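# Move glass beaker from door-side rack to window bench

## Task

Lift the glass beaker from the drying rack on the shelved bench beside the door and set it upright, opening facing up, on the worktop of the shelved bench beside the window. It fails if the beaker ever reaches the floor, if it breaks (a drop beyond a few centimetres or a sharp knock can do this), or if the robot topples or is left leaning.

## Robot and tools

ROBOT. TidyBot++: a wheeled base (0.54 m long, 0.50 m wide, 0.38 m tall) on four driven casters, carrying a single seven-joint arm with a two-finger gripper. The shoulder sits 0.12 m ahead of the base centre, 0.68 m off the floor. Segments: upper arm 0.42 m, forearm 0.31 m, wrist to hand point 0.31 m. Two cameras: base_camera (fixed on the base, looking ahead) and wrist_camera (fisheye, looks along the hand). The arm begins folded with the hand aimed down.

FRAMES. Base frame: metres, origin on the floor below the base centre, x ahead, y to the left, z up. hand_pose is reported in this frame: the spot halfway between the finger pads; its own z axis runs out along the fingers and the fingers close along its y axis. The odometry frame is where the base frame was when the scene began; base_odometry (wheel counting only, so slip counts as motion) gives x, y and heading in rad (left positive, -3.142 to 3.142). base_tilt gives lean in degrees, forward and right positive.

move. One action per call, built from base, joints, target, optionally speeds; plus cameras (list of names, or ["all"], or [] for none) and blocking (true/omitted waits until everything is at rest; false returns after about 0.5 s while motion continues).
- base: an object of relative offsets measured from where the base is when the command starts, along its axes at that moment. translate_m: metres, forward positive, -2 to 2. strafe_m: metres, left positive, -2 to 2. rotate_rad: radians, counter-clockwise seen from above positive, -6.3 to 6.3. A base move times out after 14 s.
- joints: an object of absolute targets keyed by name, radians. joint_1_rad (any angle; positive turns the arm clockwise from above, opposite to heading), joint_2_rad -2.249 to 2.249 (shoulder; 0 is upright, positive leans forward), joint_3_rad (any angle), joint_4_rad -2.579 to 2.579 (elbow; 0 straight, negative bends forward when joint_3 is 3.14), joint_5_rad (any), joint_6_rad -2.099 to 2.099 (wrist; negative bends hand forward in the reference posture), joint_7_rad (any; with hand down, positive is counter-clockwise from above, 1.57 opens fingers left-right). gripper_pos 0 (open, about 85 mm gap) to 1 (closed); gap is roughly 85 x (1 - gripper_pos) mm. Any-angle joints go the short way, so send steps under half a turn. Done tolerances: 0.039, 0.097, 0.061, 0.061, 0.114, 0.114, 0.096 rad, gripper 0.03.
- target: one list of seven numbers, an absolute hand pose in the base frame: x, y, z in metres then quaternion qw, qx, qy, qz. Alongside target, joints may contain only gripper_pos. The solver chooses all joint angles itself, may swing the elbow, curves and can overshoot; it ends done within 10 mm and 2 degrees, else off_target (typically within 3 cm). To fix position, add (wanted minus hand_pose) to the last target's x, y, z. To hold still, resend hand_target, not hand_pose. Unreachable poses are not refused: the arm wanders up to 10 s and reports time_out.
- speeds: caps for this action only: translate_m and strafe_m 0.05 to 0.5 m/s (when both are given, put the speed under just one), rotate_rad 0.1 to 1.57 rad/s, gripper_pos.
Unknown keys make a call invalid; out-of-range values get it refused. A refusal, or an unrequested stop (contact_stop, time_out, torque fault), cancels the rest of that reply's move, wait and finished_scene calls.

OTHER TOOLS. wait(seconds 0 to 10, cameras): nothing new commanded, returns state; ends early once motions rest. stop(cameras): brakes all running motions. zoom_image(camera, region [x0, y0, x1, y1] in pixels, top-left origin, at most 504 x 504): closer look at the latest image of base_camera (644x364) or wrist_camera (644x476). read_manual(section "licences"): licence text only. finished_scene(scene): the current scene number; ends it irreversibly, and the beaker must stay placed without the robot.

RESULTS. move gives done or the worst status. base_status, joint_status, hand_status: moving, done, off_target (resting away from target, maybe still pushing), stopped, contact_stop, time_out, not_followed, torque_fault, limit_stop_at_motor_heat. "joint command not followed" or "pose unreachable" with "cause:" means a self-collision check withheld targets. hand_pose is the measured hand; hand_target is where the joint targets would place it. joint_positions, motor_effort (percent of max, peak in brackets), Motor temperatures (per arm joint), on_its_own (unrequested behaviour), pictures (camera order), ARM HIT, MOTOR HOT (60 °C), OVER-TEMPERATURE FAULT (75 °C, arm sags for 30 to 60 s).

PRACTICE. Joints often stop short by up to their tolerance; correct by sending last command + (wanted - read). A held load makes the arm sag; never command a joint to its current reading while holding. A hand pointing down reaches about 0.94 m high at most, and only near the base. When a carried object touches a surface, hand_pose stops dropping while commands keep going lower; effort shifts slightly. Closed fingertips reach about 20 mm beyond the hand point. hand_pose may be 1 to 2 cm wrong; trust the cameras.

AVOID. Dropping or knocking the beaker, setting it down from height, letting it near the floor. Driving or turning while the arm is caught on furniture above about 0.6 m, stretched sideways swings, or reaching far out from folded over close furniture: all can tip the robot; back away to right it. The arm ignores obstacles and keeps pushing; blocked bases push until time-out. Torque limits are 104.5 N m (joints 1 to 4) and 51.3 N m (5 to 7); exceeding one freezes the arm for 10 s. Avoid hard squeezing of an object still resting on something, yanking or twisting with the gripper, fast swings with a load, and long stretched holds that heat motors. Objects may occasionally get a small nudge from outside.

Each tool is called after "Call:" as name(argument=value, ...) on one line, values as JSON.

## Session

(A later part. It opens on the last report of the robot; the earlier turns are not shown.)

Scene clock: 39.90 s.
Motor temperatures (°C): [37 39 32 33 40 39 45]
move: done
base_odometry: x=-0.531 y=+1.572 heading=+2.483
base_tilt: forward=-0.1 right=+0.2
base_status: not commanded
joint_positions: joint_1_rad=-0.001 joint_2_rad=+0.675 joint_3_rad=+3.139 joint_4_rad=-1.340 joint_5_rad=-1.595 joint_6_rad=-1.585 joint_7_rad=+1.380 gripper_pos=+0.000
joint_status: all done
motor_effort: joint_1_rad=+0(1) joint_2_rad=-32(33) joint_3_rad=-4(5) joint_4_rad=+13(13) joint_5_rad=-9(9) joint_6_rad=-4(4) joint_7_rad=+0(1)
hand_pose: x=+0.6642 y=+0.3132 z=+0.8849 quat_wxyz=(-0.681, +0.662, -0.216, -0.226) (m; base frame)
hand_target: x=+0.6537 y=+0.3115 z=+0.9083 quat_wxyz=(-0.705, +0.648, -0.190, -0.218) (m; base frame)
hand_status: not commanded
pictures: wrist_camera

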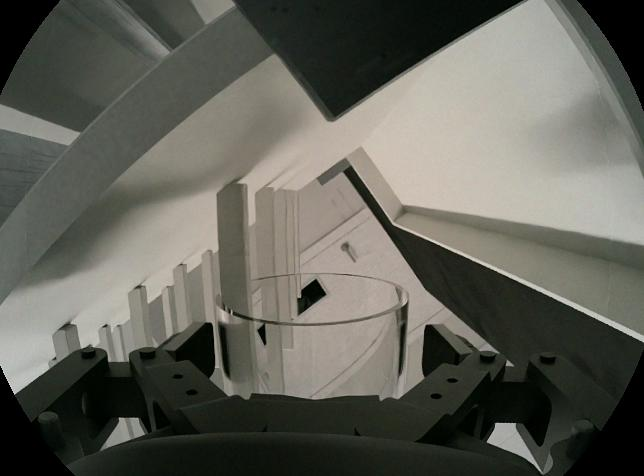

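Call:
move(joints={"joint_2_rad": 0.646}, cameras=["wrist_camera"])

Call:
zoom_image(camera="wrist_camera", region=[180, 180, 460, 440])

Scene clock: 40.53 s.
Motor temperatures (°C): [37 39 32 33 40 39 45]
move: done
base_odometry: x=-0.531 y=+1.572 heading=+2.483
base_tilt: forward=+0.0 right=+0.2
base_status: not commanded
joint_positions: joint_1_rad=-0.001 joint_2_rad=+0.672 joint_3_rad=+3.139 joint_4_rad=-1.340 joint_5_rad=-1.595 joint_6_rad=-1.585 joint_7_rad=+1.380 gripper_pos=+0.000
joint_status: all done
motor_effort: joint_1_rad=+0(1) joint_2_rad=-33(33) joint_3_rad=-4(5) joint_4_rad=+13(13) joint_5_rad=-9(9) joint_6_rad=-4(4) joint_7_rad=+0(1)
hand_pose: x=+0.6636 y=+0.3132 z=+0.8865 quat_wxyz=(-0.681, +0.663, -0.215, -0.225) (m; base frame)
hand_target: x=+0.6523 y=+0.3115 z=+0.9115 quat_wxyz=(-0.706, +0.648, -0.188, -0.216) (m; base frame)
hand_status: not commanded
pictures: wrist_camera

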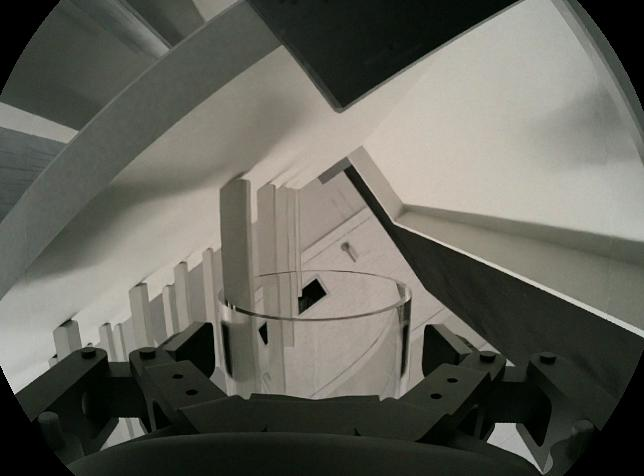

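Scaled by 1.800.

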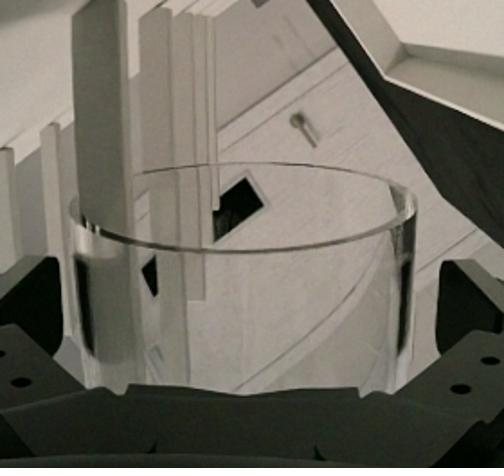

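Call:
move(joints={"gripper_pos": 0.13}, cameras=[])

Call:
move(joints={"gripper_pos": 0.19}, cameras=["wrist_camera"])

Scene clock: 41.20 s.
Motor temperatures (°C): [37 39 32 33 40 39 45]
move: done
base_odometry: x=-0.531 y=+1.572 heading=+2.483
base_tilt: forward=+0.0 right=+0.3
base_status: not commanded
joint_positions: joint_1_rad=-0.001 joint_2_rad=+0.672 joint_3_rad=+3.139 joint_4_rad=-1.340 joint_5_rad=-1.595 joint_6_rad=-1.585 joint_7_rad=+1.380 gripper_pos=+0.130
joint_status: all done
motor_effort: joint_1_rad=+0(1) joint_2_rad=-33(33) joint_3_rad=-4(5) joint_4_rad=+13(13) joint_5_rad=-8(10) joint_6_rad=-4(4) joint_7_rad=+1(1)
hand_pose: x=+0.6636 y=+0.3132 z=+0.8865 quat_wxyz=(-0.681, +0.663, -0.215, -0.225) (m; base frame)
hand_target: x=+0.6523 y=+0.3115 z=+0.9115 quat_wxyz=(-0.706, +0.648, -0.188, -0.216) (m; base frame)
hand_status: not commanded
pictures: none
No camera images: "cameras" was empty.

Scene clock: 41.67 s.
Motor temperatures (°C): [37 39 32 33 40 39 45]
move: done
base_odometry: x=-0.531 y=+1.572 heading=+2.483
base_tilt: forward=+0.0 right=+0.3
base_status: not commanded
joint_positions: joint_1_rad=-0.001 joint_2_rad=+0.671 joint_3_rad=+3.139 joint_4_rad=-1.340 joint_5_rad=-1.596 joint_6_rad=-1.586 joint_7_rad=+1.380 gripper_pos=+0.190
joint_status: all done
motor_effort: joint_1_rad=-1(2) joint_2_rad=-32(33) joint_3_rad=-6(6) joint_4_rad=+13(13) joint_5_rad=-8(9) joint_6_rad=-4(5) joint_7_rad=+1(1)
hand_pose: x=+0.6635 y=+0.3132 z=+0.8870 quat_wxyz=(-0.682, +0.662, -0.214, -0.224) (m; base frame)
hand_target: x=+0.6523 y=+0.3115 z=+0.9115 quat_wxyz=(-0.706, +0.648, -0.188, -0.216) (m; base frame)
hand_status: not commanded
pictures: wrist_camera

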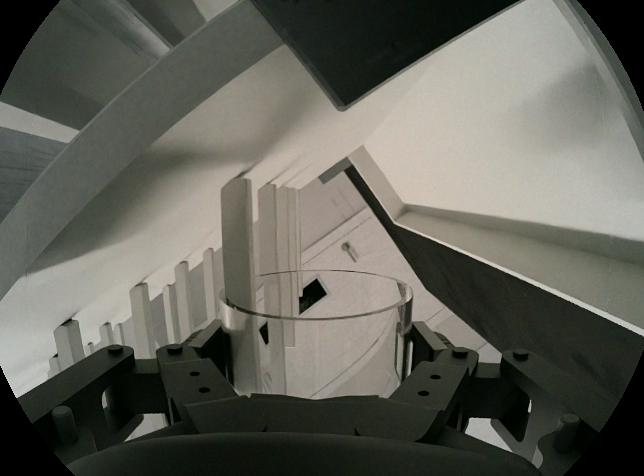

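Call:
move(joints={"gripper_pos": 0.25}, cameras=["wrist_camera"])

Call:
zoom_image(camera="wrist_camera", region=[180, 180, 460, 440])

Scene clock: 44.40 s.
Motor temperatures (°C): [37 39 32 33 40 39 45]
move: done
base_odometry: x=-0.531 y=+1.572 heading=+2.483
base_tilt: forward=+0.0 right=+0.3
base_status: not commanded
joint_positions: joint_1_rad=+0.000 joint_2_rad=+0.671 joint_3_rad=+3.139 joint_4_rad=-1.340 joint_5_rad=-1.596 joint_6_rad=-1.586 joint_7_rad=+1.380 gripper_pos=+0.230
joint_status: all done
motor_effort: joint_1_rad=-1(3) joint_2_rad=-33(33) joint_3_rad=-4(5) joint_4_rad=+13(13) joint_5_rad=-9(9) joint_6_rad=-4(5) joint_7_rad=+1(1)
hand_pose: x=+0.6638 y=+0.3126 z=+0.8873 quat_wxyz=(-0.682, +0.662, -0.215, -0.224) (m; base frame)
hand_target: x=+0.6523 y=+0.3115 z=+0.9115 quat_wxyz=(-0.706, +0.648, -0.188, -0.216) (m; base frame)
hand_status: not commanded
pictures: wrist_camera

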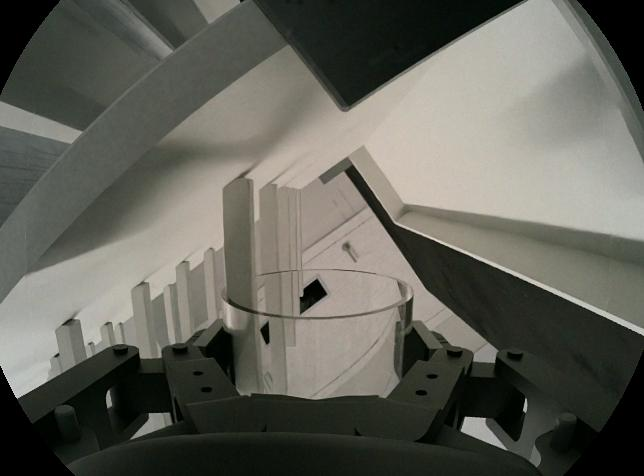

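Scaled by 1.800.

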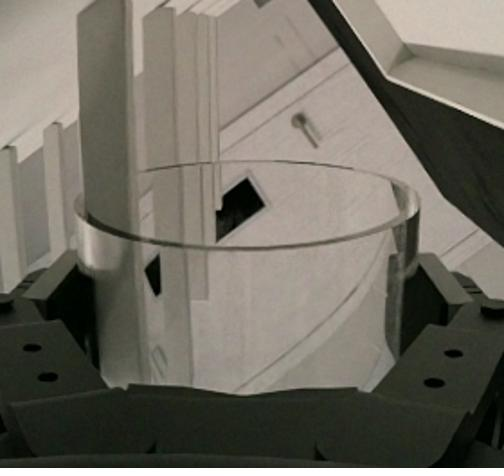

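Call:
move(joints={"gripper_pos": 0.36}, cameras=["wrist_camera"])

Scene clock: 45.77 s.
Motor temperatures (°C): [37 39 32 33 40 39 45]
move: off_target
base_odometry: x=-0.531 y=+1.572 heading=+2.483
base_tilt: forward=+0.0 right=+0.3
base_status: not commanded
joint_positions: joint_1_rad=+0.000 joint_2_rad=+0.671 joint_3_rad=+3.139 joint_4_rad=-1.340 joint_5_rad=-1.596 joint_6_rad=-1.586 joint_7_rad=+1.380 gripper_pos=+0.233
joint_status: gripper_pos off_target (ended at +0.233, target +0.360)
motor_effort: joint_1_rad=-2(2) joint_2_rad=-32(33) joint_3_rad=-5(6) joint_4_rad=+13(13) joint_5_rad=-8(9) joint_6_rad=-4(4) joint_7_rad=+1(1)
hand_pose: x=+0.6638 y=+0.3126 z=+0.8873 quat_wxyz=(-0.682, +0.662, -0.215, -0.224) (m; base frame)
hand_target: x=+0.6523 y=+0.3115 z=+0.9115 quat_wxyz=(-0.706, +0.648, -0.188, -0.216) (m; base frame)
hand_status: not commanded
pictures: wrist_camera

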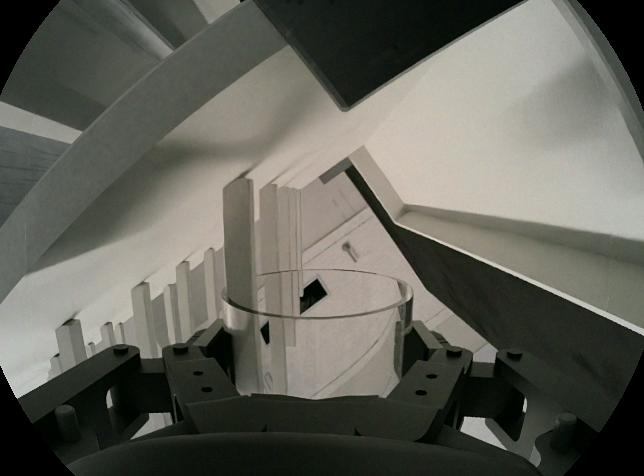

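Call:
move(joints={"joint_2_rad": 0.625, "joint_4_rad": -1.288, "joint_7_rad": 1.278}, cameras=["wrist_camera"])

Call:
move(base={"translate_m": -0.04}, speeds={"translate_m": 0.1}, cameras=["wrist_camera"])

Scene clock: 47.43 s.
Motor temperatures (°C): [37 39 32 33 40 39 45]
move: done
base_odometry: x=-0.531 y=+1.572 heading=+2.483
base_tilt: forward=-0.1 right=+0.3
base_status: not commanded
joint_positions: joint_1_rad=+0.000 joint_2_rad=+0.654 joint_3_rad=+3.139 joint_4_rad=-1.304 joint_5_rad=-1.596 joint_6_rad=-1.586 joint_7_rad=+1.310 gripper_pos=+0.233
joint_status: all done
motor_effort: joint_1_rad=+0(2) joint_2_rad=-33(35) joint_3_rad=-6(6) joint_4_rad=+13(14) joint_5_rad=-10(11) joint_6_rad=-4(5) joint_7_rad=+1(1)
hand_pose: x=+0.6645 y=+0.3126 z=+0.9067 quat_wxyz=(-0.680, +0.661, -0.220, -0.231) (m; base frame)
hand_target: x=+0.6543 y=+0.3115 z=+0.9450 quat_wxyz=(-0.698, +0.644, -0.203, -0.237) (m; base frame)
hand_status: not commanded
pictures: wrist_camera

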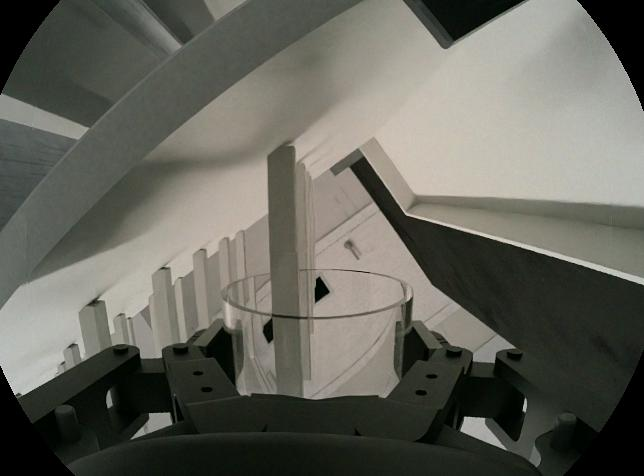

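Scene clock: 48.43 s.
Motor temperatures (°C): [37 39 32 33 40 39 45]
move: done
base_odometry: x=-0.500 y=+1.548 heading=+2.483
base_tilt: forward=+0.0 right=+0.3
base_status: done
joint_positions: joint_1_rad=+0.001 joint_2_rad=+0.646 joint_3_rad=+3.139 joint_4_rad=-1.301 joint_5_rad=-1.604 joint_6_rad=-1.591 joint_7_rad=+1.310 gripper_pos=+0.234
joint_status: not commanded
motor_effort: joint_1_rad=+0(3) joint_2_rad=-34(36) joint_3_rad=-5(7) joint_4_rad=+14(14) joint_5_rad=-10(10) joint_6_rad=-4(10) joint_7_rad=+1(1)
hand_pose: x=+0.6626 y=+0.3124 z=+0.9151 quat_wxyz=(-0.684, +0.659, -0.215, -0.228) (m; base frame)
hand_target: x=+0.6543 y=+0.3115 z=+0.9450 quat_wxyz=(-0.698, +0.644, -0.203, -0.237) (m; base frame)
hand_status: not commanded
pictures: wrist_camera

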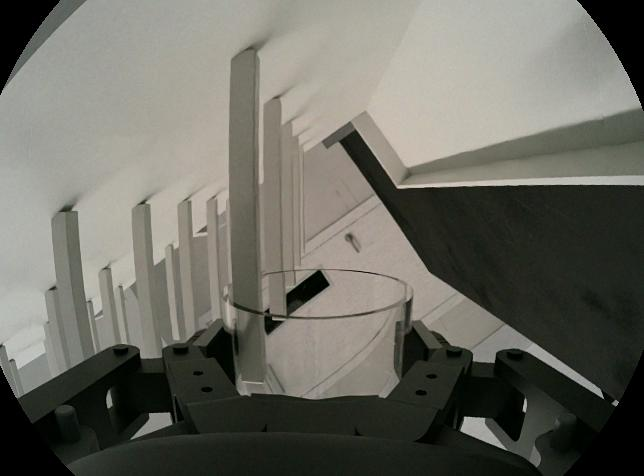

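Call:
move(joints={"joint_2_rad": 0.597, "joint_4_rad": -1.224, "joint_7_rad": 1.185}, cameras=["wrist_camera"])

Call:
move(base={"translate_m": -0.05}, speeds={"translate_m": 0.1}, cameras=["wrist_camera"])

Scene clock: 49.97 s.
Motor temperatures (°C): [37 39 32 33 40 39 45]
move: done
base_odometry: x=-0.500 y=+1.548 heading=+2.483
base_tilt: forward=+0.0 right=+0.2
base_status: not commanded
joint_positions: joint_1_rad=+0.001 joint_2_rad=+0.621 joint_3_rad=+3.139 joint_4_rad=-1.243 joint_5_rad=-1.604 joint_6_rad=-1.591 joint_7_rad=+1.235 gripper_pos=+0.234
joint_status: all done
motor_effort: joint_1_rad=-1(1) joint_2_rad=-33(36) joint_3_rad=-4(5) joint_4_rad=+14(15) joint_5_rad=-9(11) joint_6_rad=-3(4) joint_7_rad=+1(1)
hand_pose: x=+0.6617 y=+0.3123 z=+0.9456 quat_wxyz=(-0.684, +0.660, -0.211, -0.227) (m; base frame)
hand_target: x=+0.6506 y=+0.3115 z=+0.9787 quat_wxyz=(-0.696, +0.646, -0.201, -0.240) (m; base frame)
hand_status: not commanded
pictures: wrist_camera

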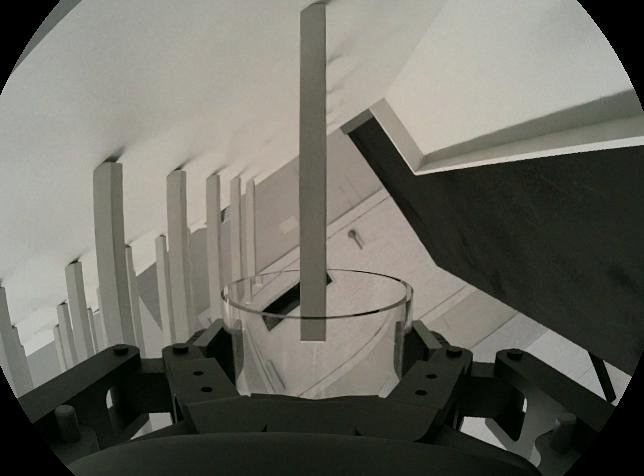

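Scene clock: 51.00 s.
Motor temperatures (°C): [37 40 32 33 40 39 45]
move: done
base_odometry: x=-0.460 y=+1.517 heading=+2.483
base_tilt: forward=-0.1 right=+0.3
base_status: done
joint_positions: joint_1_rad=+0.001 joint_2_rad=+0.616 joint_3_rad=+3.139 joint_4_rad=-1.243 joint_5_rad=-1.604 joint_6_rad=-1.591 joint_7_rad=+1.235 gripper_pos=+0.234
joint_status: not commanded
motor_effort: joint_1_rad=+0(1) joint_2_rad=-33(35) joint_3_rad=-4(5) joint_4_rad=+14(15) joint_5_rad=-9(11) joint_6_rad=-3(4) joint_7_rad=+0(1)
hand_pose: x=+0.6604 y=+0.3123 z=+0.9483 quat_wxyz=(-0.685, +0.661, -0.209, -0.225) (m; base frame)
hand_target: x=+0.6506 y=+0.3115 z=+0.9787 quat_wxyz=(-0.696, +0.646, -0.201, -0.240) (m; base frame)
hand_status: not commanded
pictures: wrist_camera

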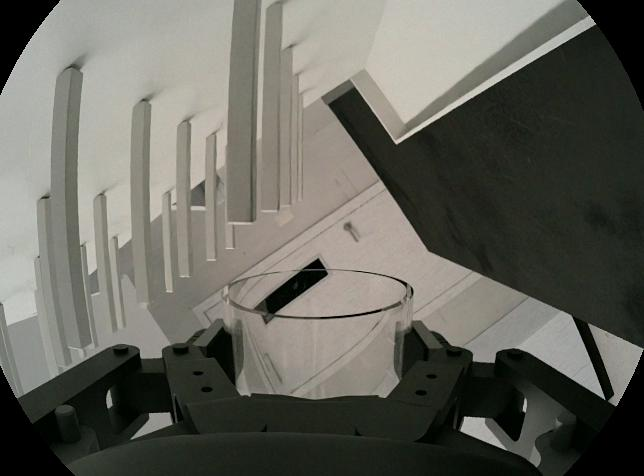

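Call:
move(base={"translate_m": -0.7}, speeds={"translate_m": 0.4}, cameras=["wrist_camera", "base_camera"])

Call:
move(joints={"gripper_pos": 0.45}, base={"rotate_rad": -1.6}, speeds={"rotate_rad": 0.8}, cameras=["wrist_camera", "base_camera"])

Scene clock: 54.47 s.
Motor temperatures (°C): [37 40 32 33 40 39 45]
move: done
base_odometry: x=+0.094 y=+1.088 heading=+2.483
base_tilt: forward=-0.1 right=+0.3
base_status: done
joint_positions: joint_1_rad=+0.001 joint_2_rad=+0.613 joint_3_rad=+3.139 joint_4_rad=-1.242 joint_5_rad=-1.604 joint_6_rad=-1.591 joint_7_rad=+1.235 gripper_pos=+0.234
joint_status: not commanded
motor_effort: joint_1_rad=+0(1) joint_2_rad=-33(36) joint_3_rad=-5(6) joint_4_rad=+14(15) joint_5_rad=-10(11) joint_6_rad=-3(4) joint_7_rad=+0(1)
hand_pose: x=+0.6593 y=+0.3123 z=+0.9505 quat_wxyz=(-0.685, +0.661, -0.208, -0.224) (m; base frame)
hand_target: x=+0.6506 y=+0.3115 z=+0.9787 quat_wxyz=(-0.696, +0.646, -0.201, -0.240) (m; base frame)
hand_status: not commanded
pictures: base_camera, wrist_camera

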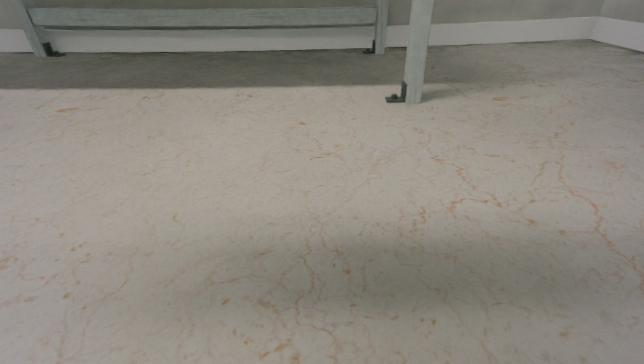

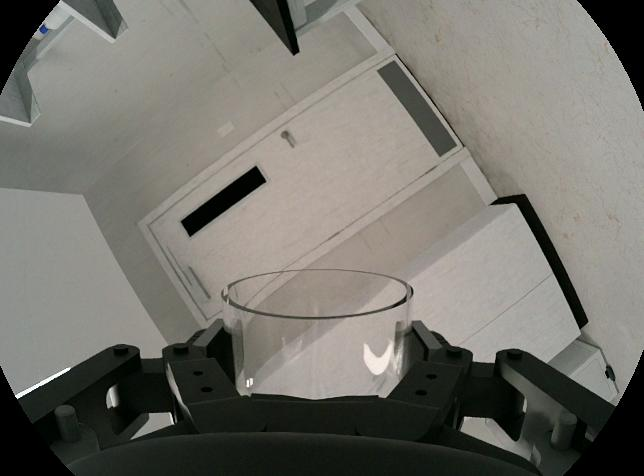

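Scene clock: 57.47 s.
Motor temperatures (°C): [37 40 32 33 40 39 45]
move: off_target
base_odometry: x=+0.094 y=+1.088 heading=+0.882
base_tilt: forward=-0.1 right=+0.3
base_status: done
joint_positions: joint_1_rad=+0.011 joint_2_rad=+0.560 joint_3_rad=+3.139 joint_4_rad=-1.221 joint_5_rad=-1.611 joint_6_rad=-1.621 joint_7_rad=+1.220 gripper_pos=+0.234
joint_status: gripper_pos off_target (ended at +0.234, target +0.450)
motor_effort: joint_1_rad=+0(8) joint_2_rad=-27(34) joint_3_rad=-4(7) joint_4_rad=+11(16) joint_5_rad=-7(12) joint_6_rad=-2(10) joint_7_rad=+0(3)
hand_pose: x=+0.6399 y=+0.3069 z=+0.9889 quat_wxyz=(-0.693, +0.665, -0.179, -0.211) (m; base frame)
hand_target: x=+0.6506 y=+0.3115 z=+0.9787 quat_wxyz=(-0.696, +0.646, -0.201, -0.240) (m; base frame)
hand_status: not commanded
pictures: base_camera, wrist_camera

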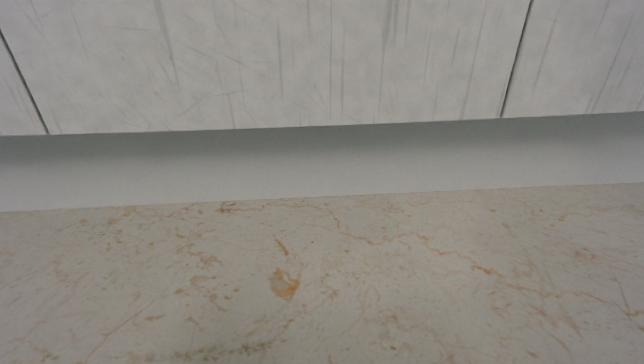

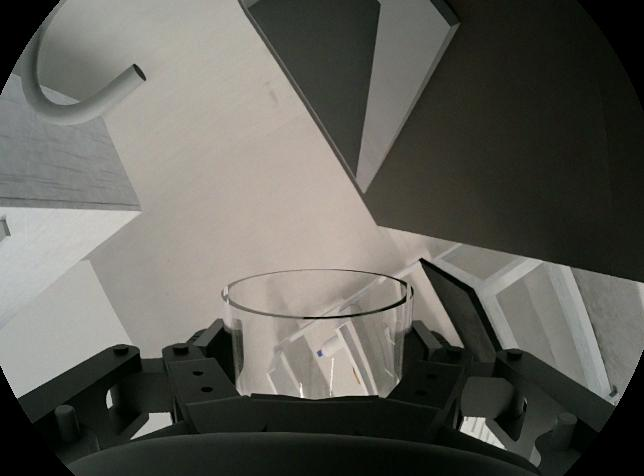

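Call:
zoom_image(camera="wrist_camera", region=[0, 0, 504, 476])

Call:
zoom_image(camera="wrist_camera", region=[240, 0, 644, 476])

Scaled by 1.000.

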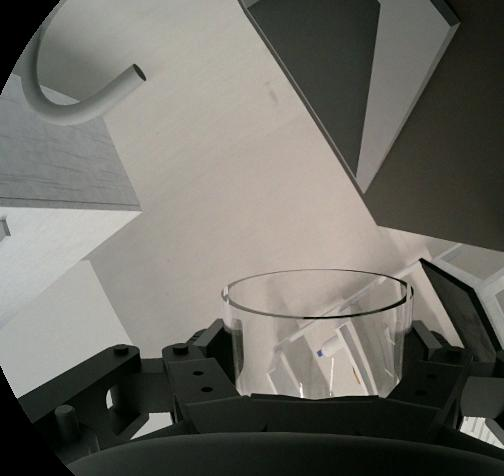

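Scaled by 1.059.

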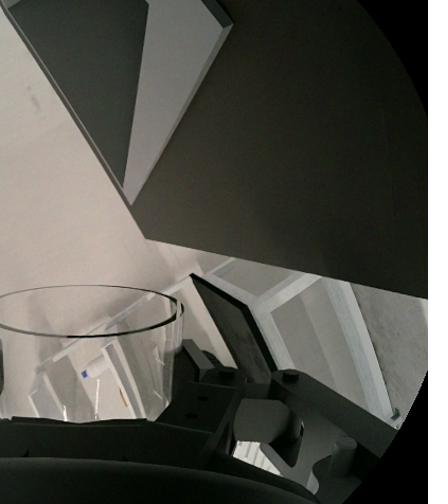

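Call:
move(joints={"joint_2_rad": 0.52, "joint_4_rad": -0.98, "joint_7_rad": 0.95}, cameras=["wrist_camera"])

Call:
move(base={"translate_m": -0.35}, speeds={"translate_m": 0.25}, cameras=["wrist_camera", "base_camera"])

Scene clock: 61.50 s.
Motor temperatures (°C): [37 40 32 33 40 39 45]
move: done
base_odometry: x=+0.094 y=+1.088 heading=+0.882
base_tilt: forward=+0.0 right=+0.2
base_status: not commanded
joint_positions: joint_1_rad=+0.011 joint_2_rad=+0.538 joint_3_rad=+3.139 joint_4_rad=-1.000 joint_5_rad=-1.611 joint_6_rad=-1.621 joint_7_rad=+1.007 gripper_pos=+0.234
joint_status: all done
motor_effort: joint_1_rad=+0(1) joint_2_rad=-31(34) joint_3_rad=-5(5) joint_4_rad=+14(16) joint_5_rad=-10(11) joint_6_rad=+0(2) joint_7_rad=+0(1)
hand_pose: x=+0.6350 y=+0.3069 z=+1.0665 quat_wxyz=(-0.692, +0.673, -0.166, -0.203) (m; base frame)
hand_target: x=+0.6243 y=+0.3114 z=+1.0917 quat_wxyz=(-0.699, +0.661, -0.165, -0.217) (m; base frame)
hand_status: not commanded
pictures: wrist_camera

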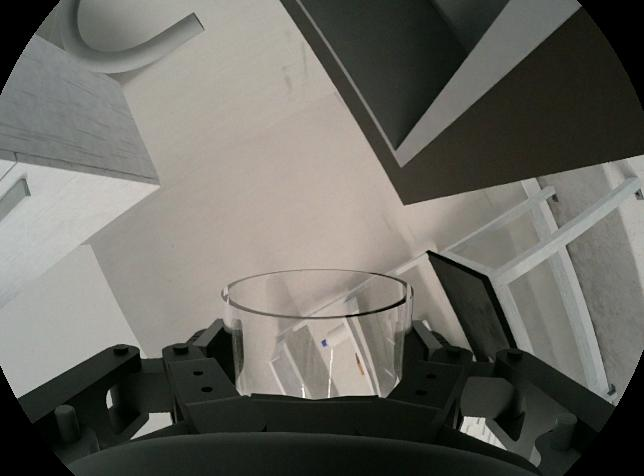

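Scene clock: 63.67 s.
Motor temperatures (°C): [37 40 32 33 40 39 45]
move: done
base_odometry: x=-0.129 y=+0.818 heading=+0.882
base_tilt: forward=-0.1 right=+0.3
base_status: done
joint_positions: joint_1_rad=+0.010 joint_2_rad=+0.531 joint_3_rad=+3.139 joint_4_rad=-0.999 joint_5_rad=-1.611 joint_6_rad=-1.621 joint_7_rad=+1.004 gripper_pos=+0.234
joint_status: not commanded
motor_effort: joint_1_rad=-1(1) joint_2_rad=-31(36) joint_3_rad=-4(6) joint_4_rad=+14(15) joint_5_rad=-10(11) joint_6_rad=+0(2) joint_7_rad=+0(1)
hand_pose: x=+0.6321 y=+0.3073 z=+1.0701 quat_wxyz=(-0.692, +0.673, -0.164, -0.202) (m; base frame)
hand_target: x=+0.6243 y=+0.3114 z=+1.0917 quat_wxyz=(-0.699, +0.661, -0.165, -0.217) (m; base frame)
hand_status: not commanded
pictures: base_camera, wrist_camera

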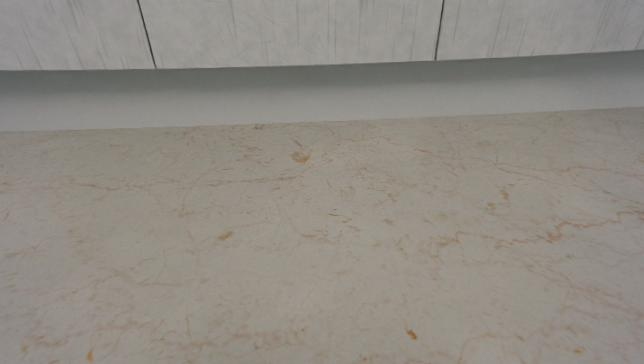

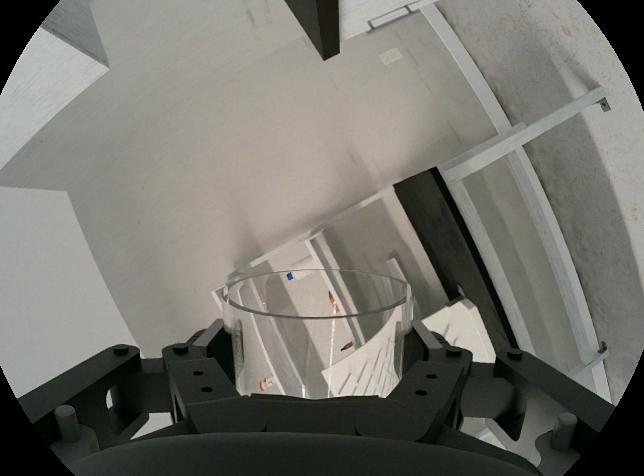

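Call:
move(joints={"joint_1_rad": 0.0, "joint_2_rad": 0.086, "joint_3_rad": 3.14, "joint_4_rad": -1.546, "joint_5_rad": 0.05, "joint_6_rad": 0.1, "joint_7_rad": 1.65}, base={"rotate_rad": -0.882}, speeds={"rotate_rad": 0.6}, cameras=["wrist_camera", "base_camera"])

Scene clock: 66.70 s.
Motor temperatures (°C): [37 40 32 33 40 39 45]
move: done
base_odometry: x=-0.129 y=+0.817 heading=+0.000
base_tilt: forward=+0.0 right=+0.3
base_status: done
joint_positions: joint_1_rad=+0.003 joint_2_rad=+0.101 joint_3_rad=+3.143 joint_4_rad=-1.518 joint_5_rad=-0.014 joint_6_rad=+0.053 joint_7_rad=+1.596 gripper_pos=+0.234
joint_status: all done
motor_effort: joint_1_rad=+0(5) joint_2_rad=-23(32) joint_3_rad=-2(5) joint_4_rad=+20(20) joint_5_rad=-1(11) joint_6_rad=+9(10) joint_7_rad=+0(1)
hand_pose: x=+0.7867 y=-0.0021 z=+1.0868 quat_wxyz=(+0.006, +0.705, +0.002, +0.709) (m; base frame)
hand_target: x=+0.7800 y=+0.0039 z=+1.0938 quat_wxyz=(+0.044, +0.692, +0.047, +0.719) (m; base frame)
hand_status: not commanded
pictures: base_camera, wrist_camera

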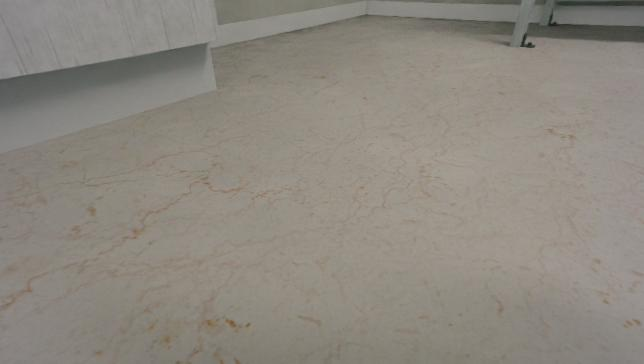

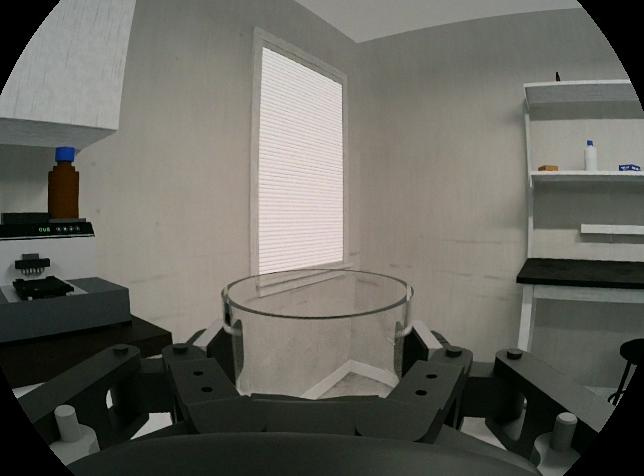

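Call:
move(base={"translate_m": 1.0, "strafe_m": -0.457, "rotate_rad": -0.659}, speeds={"translate_m": 0.45, "rotate_rad": 0.5}, cameras=["wrist_camera", "base_camera"])

Scene clock: 70.77 s.
Motor temperatures (°C): [37 40 32 33 40 39 45]
move: done
base_odometry: x=+0.871 y=+0.360 heading=-0.660
base_tilt: forward=-0.1 right=+0.2
base_status: done
joint_positions: joint_1_rad=+0.002 joint_2_rad=+0.099 joint_3_rad=+3.140 joint_4_rad=-1.519 joint_5_rad=-0.012 joint_6_rad=+0.058 joint_7_rad=+1.597 gripper_pos=+0.234
joint_status: not commanded
motor_effort: joint_1_rad=+0(3) joint_2_rad=-23(26) joint_3_rad=-1(4) joint_4_rad=+20(20) joint_5_rad=-1(2) joint_6_rad=+9(10) joint_7_rad=+0(1)
hand_pose: x=+0.7857 y=+0.0010 z=+1.0895 quat_wxyz=(+0.005, +0.703, +0.005, +0.711) (m; base frame)
hand_target: x=+0.7800 y=+0.0039 z=+1.0938 quat_wxyz=(+0.044, +0.692, +0.047, +0.719) (m; base frame)
hand_status: not commanded
pictures: base_camera, wrist_camera

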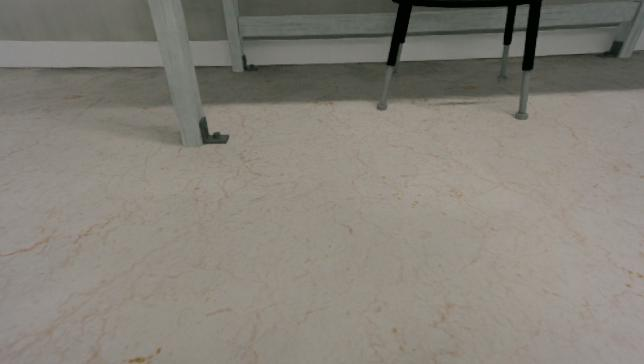

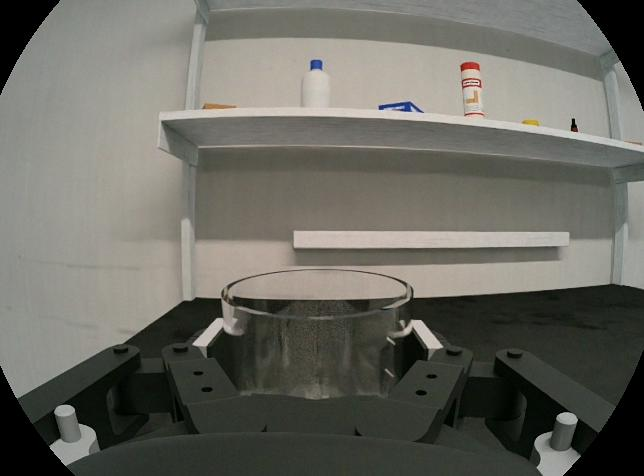

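Call:
zoom_image(camera="base_camera", region=[130, 30, 330, 170])

Call:
zoom_image(camera="base_camera", region=[444, 0, 644, 140])

Call:
zoom_image(camera="wrist_camera", region=[100, 180, 644, 440])

Scaled by 2.520.

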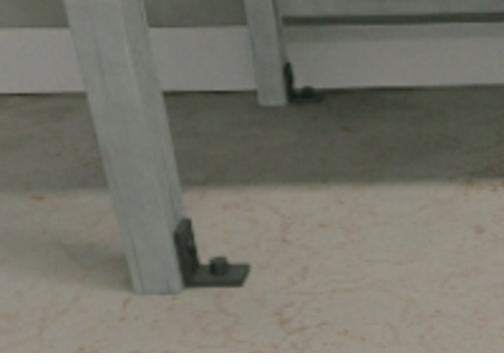

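Scaled by 2.520.

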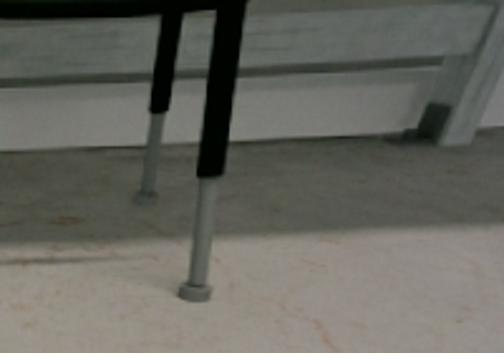

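Region (100, 180, 644, 440) is 544x260 pixels. A region can be at most 504 by 504 pixels.

Call:
zoom_image(camera="wrist_camera", region=[90, 230, 250, 370])

Call:
zoom_image(camera="wrist_camera", region=[440, 220, 644, 370])

Scaled by 3.150.

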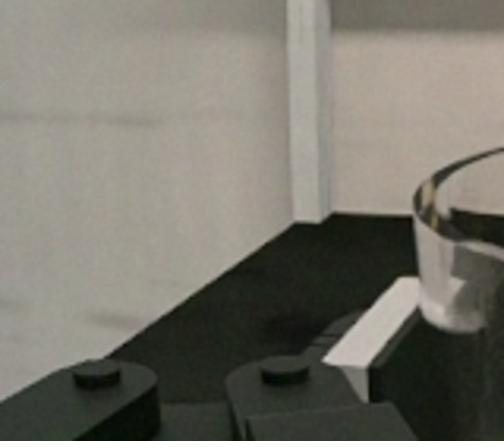

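Scaled by 2.471.

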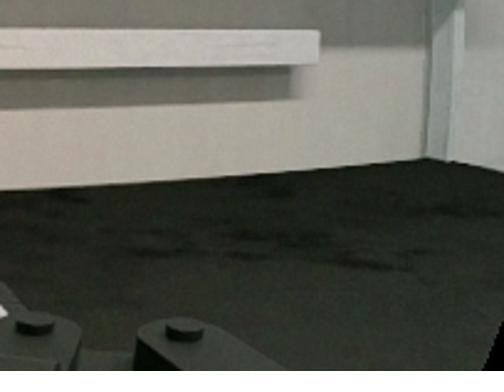

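Call:
move(base={"translate_m": 0.3365, "strafe_m": 0.0185, "rotate_rad": 0.055}, speeds={"translate_m": 0.25}, cameras=["wrist_camera", "base_camera"])

Scene clock: 75.77 s.
Motor temperatures (°C): [37 40 32 33 40 39 45]
move: done
base_odometry: x=+1.149 y=+0.169 heading=-0.604
base_tilt: forward=-0.1 right=+0.3
base_status: done
joint_positions: joint_1_rad=-0.005 joint_2_rad=+0.095 joint_3_rad=+3.136 joint_4_rad=-1.519 joint_5_rad=-0.011 joint_6_rad=+0.060 joint_7_rad=+1.597 gripper_pos=+0.234
joint_status: not commanded
motor_effort: joint_1_rad=+0(3) joint_2_rad=-23(26) joint_3_rad=-1(3) joint_4_rad=+20(20) joint_5_rad=-1(2) joint_6_rad=+9(10) joint_7_rad=+1(1)
hand_pose: x=+0.7841 y=+0.0081 z=+1.0920 quat_wxyz=(+0.001, +0.701, +0.009, +0.713) (m; base frame)
hand_target: x=+0.7800 y=+0.0039 z=+1.0938 quat_wxyz=(+0.044, +0.692, +0.047, +0.719) (m; base frame)
hand_status: not commanded
pictures: base_camera, wrist_camera

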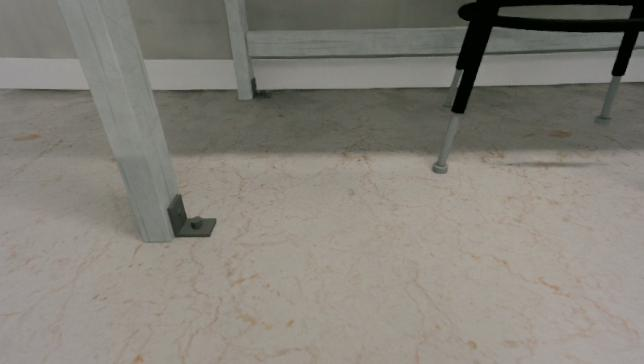

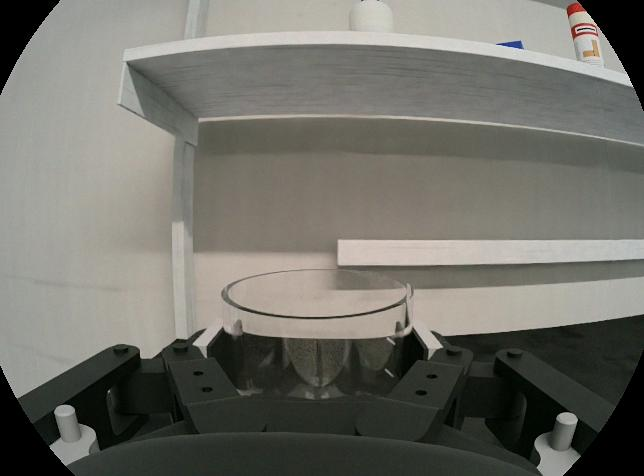

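Call:
move(joints={"joint_2_rad": 0.105, "joint_4_rad": -1.67, "joint_6_rad": 0.205, "joint_7_rad": 1.6}, cameras=[])

Call:
move(joints={"joint_2_rad": 0.112, "joint_4_rad": -1.732, "joint_6_rad": 0.274}, cameras=["wrist_camera"])

Scene clock: 77.40 s.
Motor temperatures (°C): [37 40 32 33 40 39 45]
move: done
base_odometry: x=+1.149 y=+0.169 heading=-0.604
base_tilt: forward=+0.0 right=+0.2
base_status: not commanded
joint_positions: joint_1_rad=-0.005 joint_2_rad=+0.098 joint_3_rad=+3.136 joint_4_rad=-1.647 joint_5_rad=-0.011 joint_6_rad=+0.159 joint_7_rad=+1.597 gripper_pos=+0.234
joint_status: all done
motor_effort: joint_1_rad=+0(1) joint_2_rad=-23(25) joint_3_rad=+0(2) joint_4_rad=+20(21) joint_5_rad=-1(2) joint_6_rad=+9(11) joint_7_rad=+0(1)
hand_pose: x=+0.7810 y=+0.0078 z=+1.0411 quat_wxyz=(+0.002, +0.713, +0.008, +0.702) (m; base frame)
hand_target: x=+0.7822 y=+0.0055 z=+1.0367 quat_wxyz=(+0.023, +0.706, +0.032, +0.707) (m; base frame)
hand_status: not commanded
pictures: none
No camera images: "cameras" was empty.

Scene clock: 78.47 s.
Motor temperatures (°C): [37 40 32 33 40 39 45]
move: done
base_odometry: x=+1.149 y=+0.169 heading=-0.604
base_tilt: forward=+0.0 right=+0.3
base_status: not commanded
joint_positions: joint_1_rad=-0.005 joint_2_rad=+0.101 joint_3_rad=+3.136 joint_4_rad=-1.708 joint_5_rad=-0.011 joint_6_rad=+0.231 joint_7_rad=+1.597 gripper_pos=+0.234
joint_status: all done
motor_effort: joint_1_rad=+0(1) joint_2_rad=-23(24) joint_3_rad=-1(2) joint_4_rad=+19(20) joint_5_rad=-1(2) joint_6_rad=+9(11) joint_7_rad=+0(1)
hand_pose: x=+0.7780 y=+0.0075 z=+1.0240 quat_wxyz=(+0.002, +0.710, +0.008, +0.705) (m; base frame)
hand_target: x=+0.7800 y=+0.0066 z=+1.0152 quat_wxyz=(+0.022, +0.706, +0.033, +0.707) (m; base frame)
hand_status: not commanded
pictures: wrist_camera

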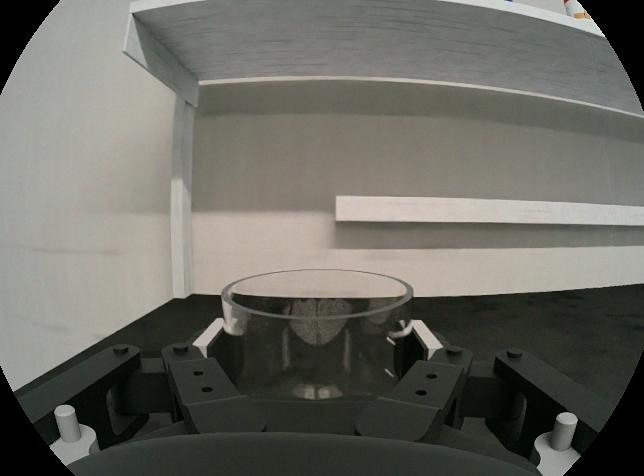

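Call:
move(joints={"joint_2_rad": 0.1165, "joint_4_rad": -1.78, "joint_6_rad": 0.324}, cameras=[])

Call:
move(joints={"joint_2_rad": 0.1175, "joint_4_rad": -1.791, "joint_6_rad": 0.3355}, cameras=[])

Call:
move(joints={"joint_2_rad": 0.1185, "joint_4_rad": -1.802, "joint_6_rad": 0.347}, cameras=["wrist_camera"])

Scene clock: 79.83 s.
Motor temperatures (°C): [37 40 32 33 40 39 45]
move: done
base_odometry: x=+1.149 y=+0.169 heading=-0.604
base_tilt: forward=-0.1 right=+0.3
base_status: not commanded
joint_positions: joint_1_rad=-0.005 joint_2_rad=+0.104 joint_3_rad=+3.136 joint_4_rad=-1.756 joint_5_rad=-0.011 joint_6_rad=+0.282 joint_7_rad=+1.597 gripper_pos=+0.234
joint_status: all done
motor_effort: joint_1_rad=+0(1) joint_2_rad=-23(25) joint_3_rad=+0(2) joint_4_rad=+19(21) joint_5_rad=+0(1) joint_6_rad=+9(11) joint_7_rad=+0(1)
hand_pose: x=+0.7750 y=+0.0073 z=+1.0088 quat_wxyz=(+0.002, +0.709, +0.008, +0.705) (m; base frame)
hand_target: x=+0.7770 y=+0.0073 z=+0.9985 quat_wxyz=(+0.021, +0.707, +0.033, +0.706) (m; base frame)
hand_status: not commanded
pictures: none
No camera images: "cameras" was empty.

Scene clock: 80.37 s.
Motor temperatures (°C): [37 40 32 33 40 39 45]
move: done
base_odometry: x=+1.149 y=+0.169 heading=-0.604
base_tilt: forward=+0.0 right=+0.3
base_status: not commanded
joint_positions: joint_1_rad=-0.005 joint_2_rad=+0.104 joint_3_rad=+3.136 joint_4_rad=-1.765 joint_5_rad=-0.011 joint_6_rad=+0.294 joint_7_rad=+1.597 gripper_pos=+0.234
joint_status: all done
motor_effort: joint_1_rad=+0(1) joint_2_rad=-22(24) joint_3_rad=-1(2) joint_4_rad=+19(20) joint_5_rad=+0(1) joint_6_rad=+9(10) joint_7_rad=+0(1)
hand_pose: x=+0.7742 y=+0.0072 z=+1.0068 quat_wxyz=(+0.003, +0.708, +0.008, +0.706) (m; base frame)
hand_target: x=+0.7762 y=+0.0075 z=+0.9947 quat_wxyz=(+0.021, +0.707, +0.033, +0.706) (m; base frame)
hand_status: not commanded
pictures: none
No camera images: "cameras" was empty.

Scene clock: 80.90 s.
Motor temperatures (°C): [37 40 32 33 40 39 45]
move: done
base_odometry: x=+1.149 y=+0.169 heading=-0.604
base_tilt: forward=-0.1 right=+0.3
base_status: not commanded
joint_positions: joint_1_rad=-0.005 joint_2_rad=+0.104 joint_3_rad=+3.136 joint_4_rad=-1.776 joint_5_rad=-0.011 joint_6_rad=+0.306 joint_7_rad=+1.597 gripper_pos=+0.234
joint_status: all done
motor_effort: joint_1_rad=+0(0) joint_2_rad=-22(23) joint_3_rad=-1(1) joint_4_rad=+19(20) joint_5_rad=-1(1) joint_6_rad=+9(10) joint_7_rad=+1(1)
hand_pose: x=+0.7732 y=+0.0072 z=+1.0041 quat_wxyz=(+0.003, +0.708, +0.008, +0.706) (m; base frame)
hand_target: x=+0.7753 y=+0.0076 z=+0.9909 quat_wxyz=(+0.020, +0.707, +0.033, +0.706) (m; base frame)
hand_status: not commanded
pictures: wrist_camera

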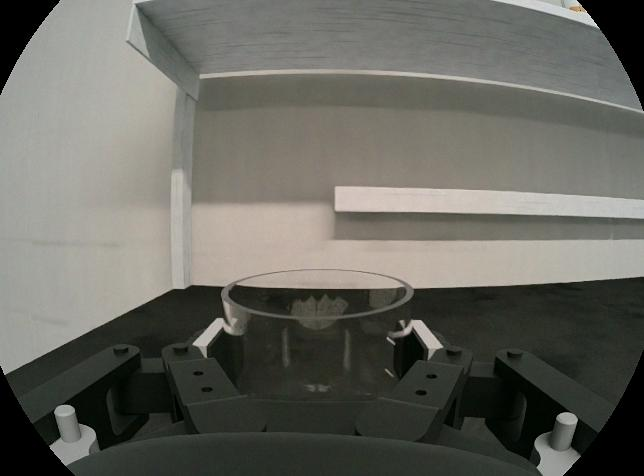

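Call:
move(joints={"joint_2_rad": 0.1195, "joint_4_rad": -1.813, "joint_6_rad": 0.3585}, cameras=[])

Call:
move(joints={"joint_2_rad": 0.1205, "joint_4_rad": -1.824, "joint_6_rad": 0.37}, cameras=["wrist_camera"])

Scene clock: 81.57 s.
Motor temperatures (°C): [37 40 32 33 40 39 45]
move: done
base_odometry: x=+1.149 y=+0.169 heading=-0.604
base_tilt: forward=+0.0 right=+0.3
base_status: not commanded
joint_positions: joint_1_rad=-0.005 joint_2_rad=+0.104 joint_3_rad=+3.136 joint_4_rad=-1.786 joint_5_rad=-0.011 joint_6_rad=+0.317 joint_7_rad=+1.597 gripper_pos=+0.234
joint_status: all done
motor_effort: joint_1_rad=+0(1) joint_2_rad=-23(23) joint_3_rad=-1(2) joint_4_rad=+19(20) joint_5_rad=-1(2) joint_6_rad=+9(10) joint_7_rad=+0(1)
hand_pose: x=+0.7723 y=+0.0072 z=+1.0009 quat_wxyz=(+0.003, +0.708, +0.008, +0.706) (m; base frame)
hand_target: x=+0.7744 y=+0.0078 z=+0.9872 quat_wxyz=(+0.020, +0.708, +0.034, +0.706) (m; base frame)
hand_status: not commanded
pictures: none
No camera images: "cameras" was empty.

Scene clock: 82.10 s.
Motor temperatures (°C): [37 40 32 33 40 39 45]
move: done
base_odometry: x=+1.149 y=+0.169 heading=-0.604
base_tilt: forward=+0.0 right=+0.3
base_status: not commanded
joint_positions: joint_1_rad=-0.005 joint_2_rad=+0.104 joint_3_rad=+3.136 joint_4_rad=-1.797 joint_5_rad=-0.011 joint_6_rad=+0.329 joint_7_rad=+1.597 gripper_pos=+0.234
joint_status: all done
motor_effort: joint_1_rad=+0(1) joint_2_rad=-22(23) joint_3_rad=-1(2) joint_4_rad=+19(19) joint_5_rad=+0(1) joint_6_rad=+9(10) joint_7_rad=+1(1)
hand_pose: x=+0.7713 y=+0.0071 z=+0.9977 quat_wxyz=(+0.003, +0.708, +0.008, +0.706) (m; base frame)
hand_target: x=+0.7735 y=+0.0080 z=+0.9834 quat_wxyz=(+0.020, +0.708, +0.034, +0.705) (m; base frame)
hand_status: not commanded
pictures: wrist_camera

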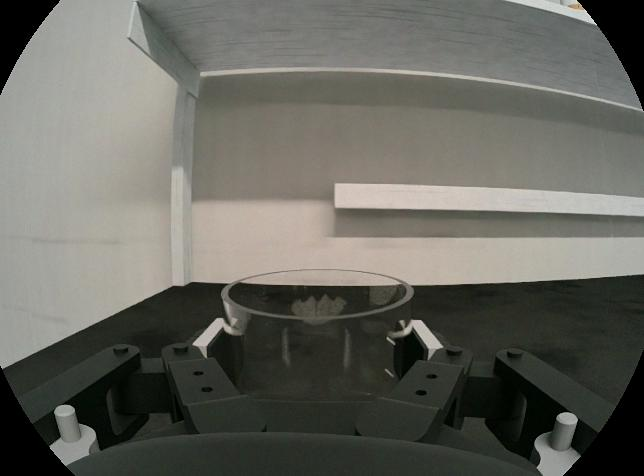

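Call:
move(joints={"joint_2_rad": 0.1215, "joint_4_rad": -1.835, "joint_6_rad": 0.3815}, cameras=[])

Call:
move(joints={"joint_2_rad": 0.1225, "joint_4_rad": -1.846, "joint_6_rad": 0.393}, cameras=["wrist_camera"])

Scene clock: 82.77 s.
Motor temperatures (°C): [37 40 32 33 40 39 45]
move: done
base_odometry: x=+1.149 y=+0.169 heading=-0.604
base_tilt: forward=+0.0 right=+0.3
base_status: not commanded
joint_positions: joint_1_rad=-0.005 joint_2_rad=+0.105 joint_3_rad=+3.136 joint_4_rad=-1.808 joint_5_rad=-0.011 joint_6_rad=+0.340 joint_7_rad=+1.597 gripper_pos=+0.234
joint_status: all done
motor_effort: joint_1_rad=+0(1) joint_2_rad=-22(23) joint_3_rad=-1(2) joint_4_rad=+19(19) joint_5_rad=-1(1) joint_6_rad=+9(10) joint_7_rad=+0(1)
hand_pose: x=+0.7703 y=+0.0071 z=+0.9942 quat_wxyz=(+0.003, +0.708, +0.008, +0.706) (m; base frame)
hand_target: x=+0.7725 y=+0.0081 z=+0.9797 quat_wxyz=(+0.019, +0.708, +0.034, +0.705) (m; base frame)
hand_status: not commanded
pictures: none
No camera images: "cameras" was empty.

Scene clock: 83.30 s.
Motor temperatures (°C): [37 40 32 33 40 39 45]
move: done
base_odometry: x=+1.149 y=+0.169 heading=-0.604
base_tilt: forward=+0.0 right=+0.3
base_status: not commanded
joint_positions: joint_1_rad=-0.005 joint_2_rad=+0.105 joint_3_rad=+3.136 joint_4_rad=-1.819 joint_5_rad=-0.011 joint_6_rad=+0.352 joint_7_rad=+1.597 gripper_pos=+0.234
joint_status: all done
motor_effort: joint_1_rad=+0(1) joint_2_rad=-22(23) joint_3_rad=-2(2) joint_4_rad=+19(20) joint_5_rad=+1(1) joint_6_rad=+9(10) joint_7_rad=+0(1)
hand_pose: x=+0.7693 y=+0.0070 z=+0.9907 quat_wxyz=(+0.003, +0.708, +0.008, +0.706) (m; base frame)
hand_target: x=+0.7714 y=+0.0083 z=+0.9761 quat_wxyz=(+0.019, +0.708, +0.034, +0.705) (m; base frame)
hand_status: not commanded
pictures: wrist_camera

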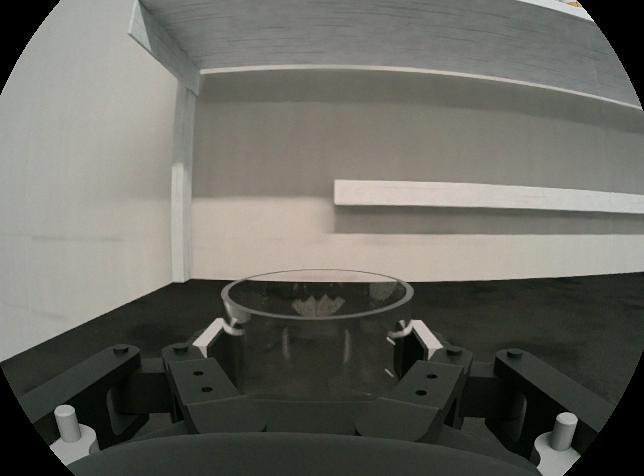

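Call:
move(joints={"joint_2_rad": 0.1235, "joint_4_rad": -1.857, "joint_6_rad": 0.4045}, cameras=[])

Call:
move(joints={"joint_2_rad": 0.1242, "joint_4_rad": -1.865, "joint_6_rad": 0.413}, cameras=["wrist_camera"])

Scene clock: 84.20 s.
Motor temperatures (°C): [37 40 32 33 40 39 45]
move: done
base_odometry: x=+1.149 y=+0.169 heading=-0.604
base_tilt: forward=+0.0 right=+0.3
base_status: not commanded
joint_positions: joint_1_rad=-0.005 joint_2_rad=+0.106 joint_3_rad=+3.136 joint_4_rad=-1.830 joint_5_rad=-0.011 joint_6_rad=+0.364 joint_7_rad=+1.597 gripper_pos=+0.234
joint_status: all done
motor_effort: joint_1_rad=+0(0) joint_2_rad=-23(23) joint_3_rad=+0(1) joint_4_rad=+19(19) joint_5_rad=-1(1) joint_6_rad=+9(10) joint_7_rad=+0(1)
hand_pose: x=+0.7683 y=+0.0070 z=+0.9871 quat_wxyz=(+0.003, +0.708, +0.008, +0.706) (m; base frame)
hand_target: x=+0.7704 y=+0.0085 z=+0.9724 quat_wxyz=(+0.019, +0.708, +0.034, +0.705) (m; base frame)
hand_status: not commanded
pictures: none
No camera images: "cameras" was empty.

Scene clock: 84.70 s.
Motor temperatures (°C): [37 40 32 33 40 39 45]
move: done
base_odometry: x=+1.149 y=+0.169 heading=-0.604
base_tilt: forward=+0.0 right=+0.3
base_status: not commanded
joint_positions: joint_1_rad=-0.005 joint_2_rad=+0.107 joint_3_rad=+3.136 joint_4_rad=-1.838 joint_5_rad=-0.011 joint_6_rad=+0.372 joint_7_rad=+1.597 gripper_pos=+0.234
joint_status: all done
motor_effort: joint_1_rad=+0(1) joint_2_rad=-23(23) joint_3_rad=-1(2) joint_4_rad=+19(19) joint_5_rad=+0(2) joint_6_rad=+9(10) joint_7_rad=+0(1)
hand_pose: x=+0.7676 y=+0.0069 z=+0.9848 quat_wxyz=(+0.003, +0.708, +0.008, +0.706) (m; base frame)
hand_target: x=+0.7696 y=+0.0086 z=+0.9698 quat_wxyz=(+0.019, +0.708, +0.034, +0.705) (m; base frame)
hand_status: not commanded
pictures: wrist_camera

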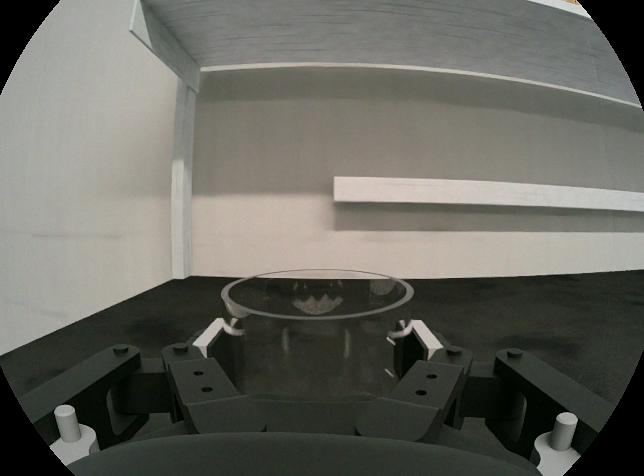

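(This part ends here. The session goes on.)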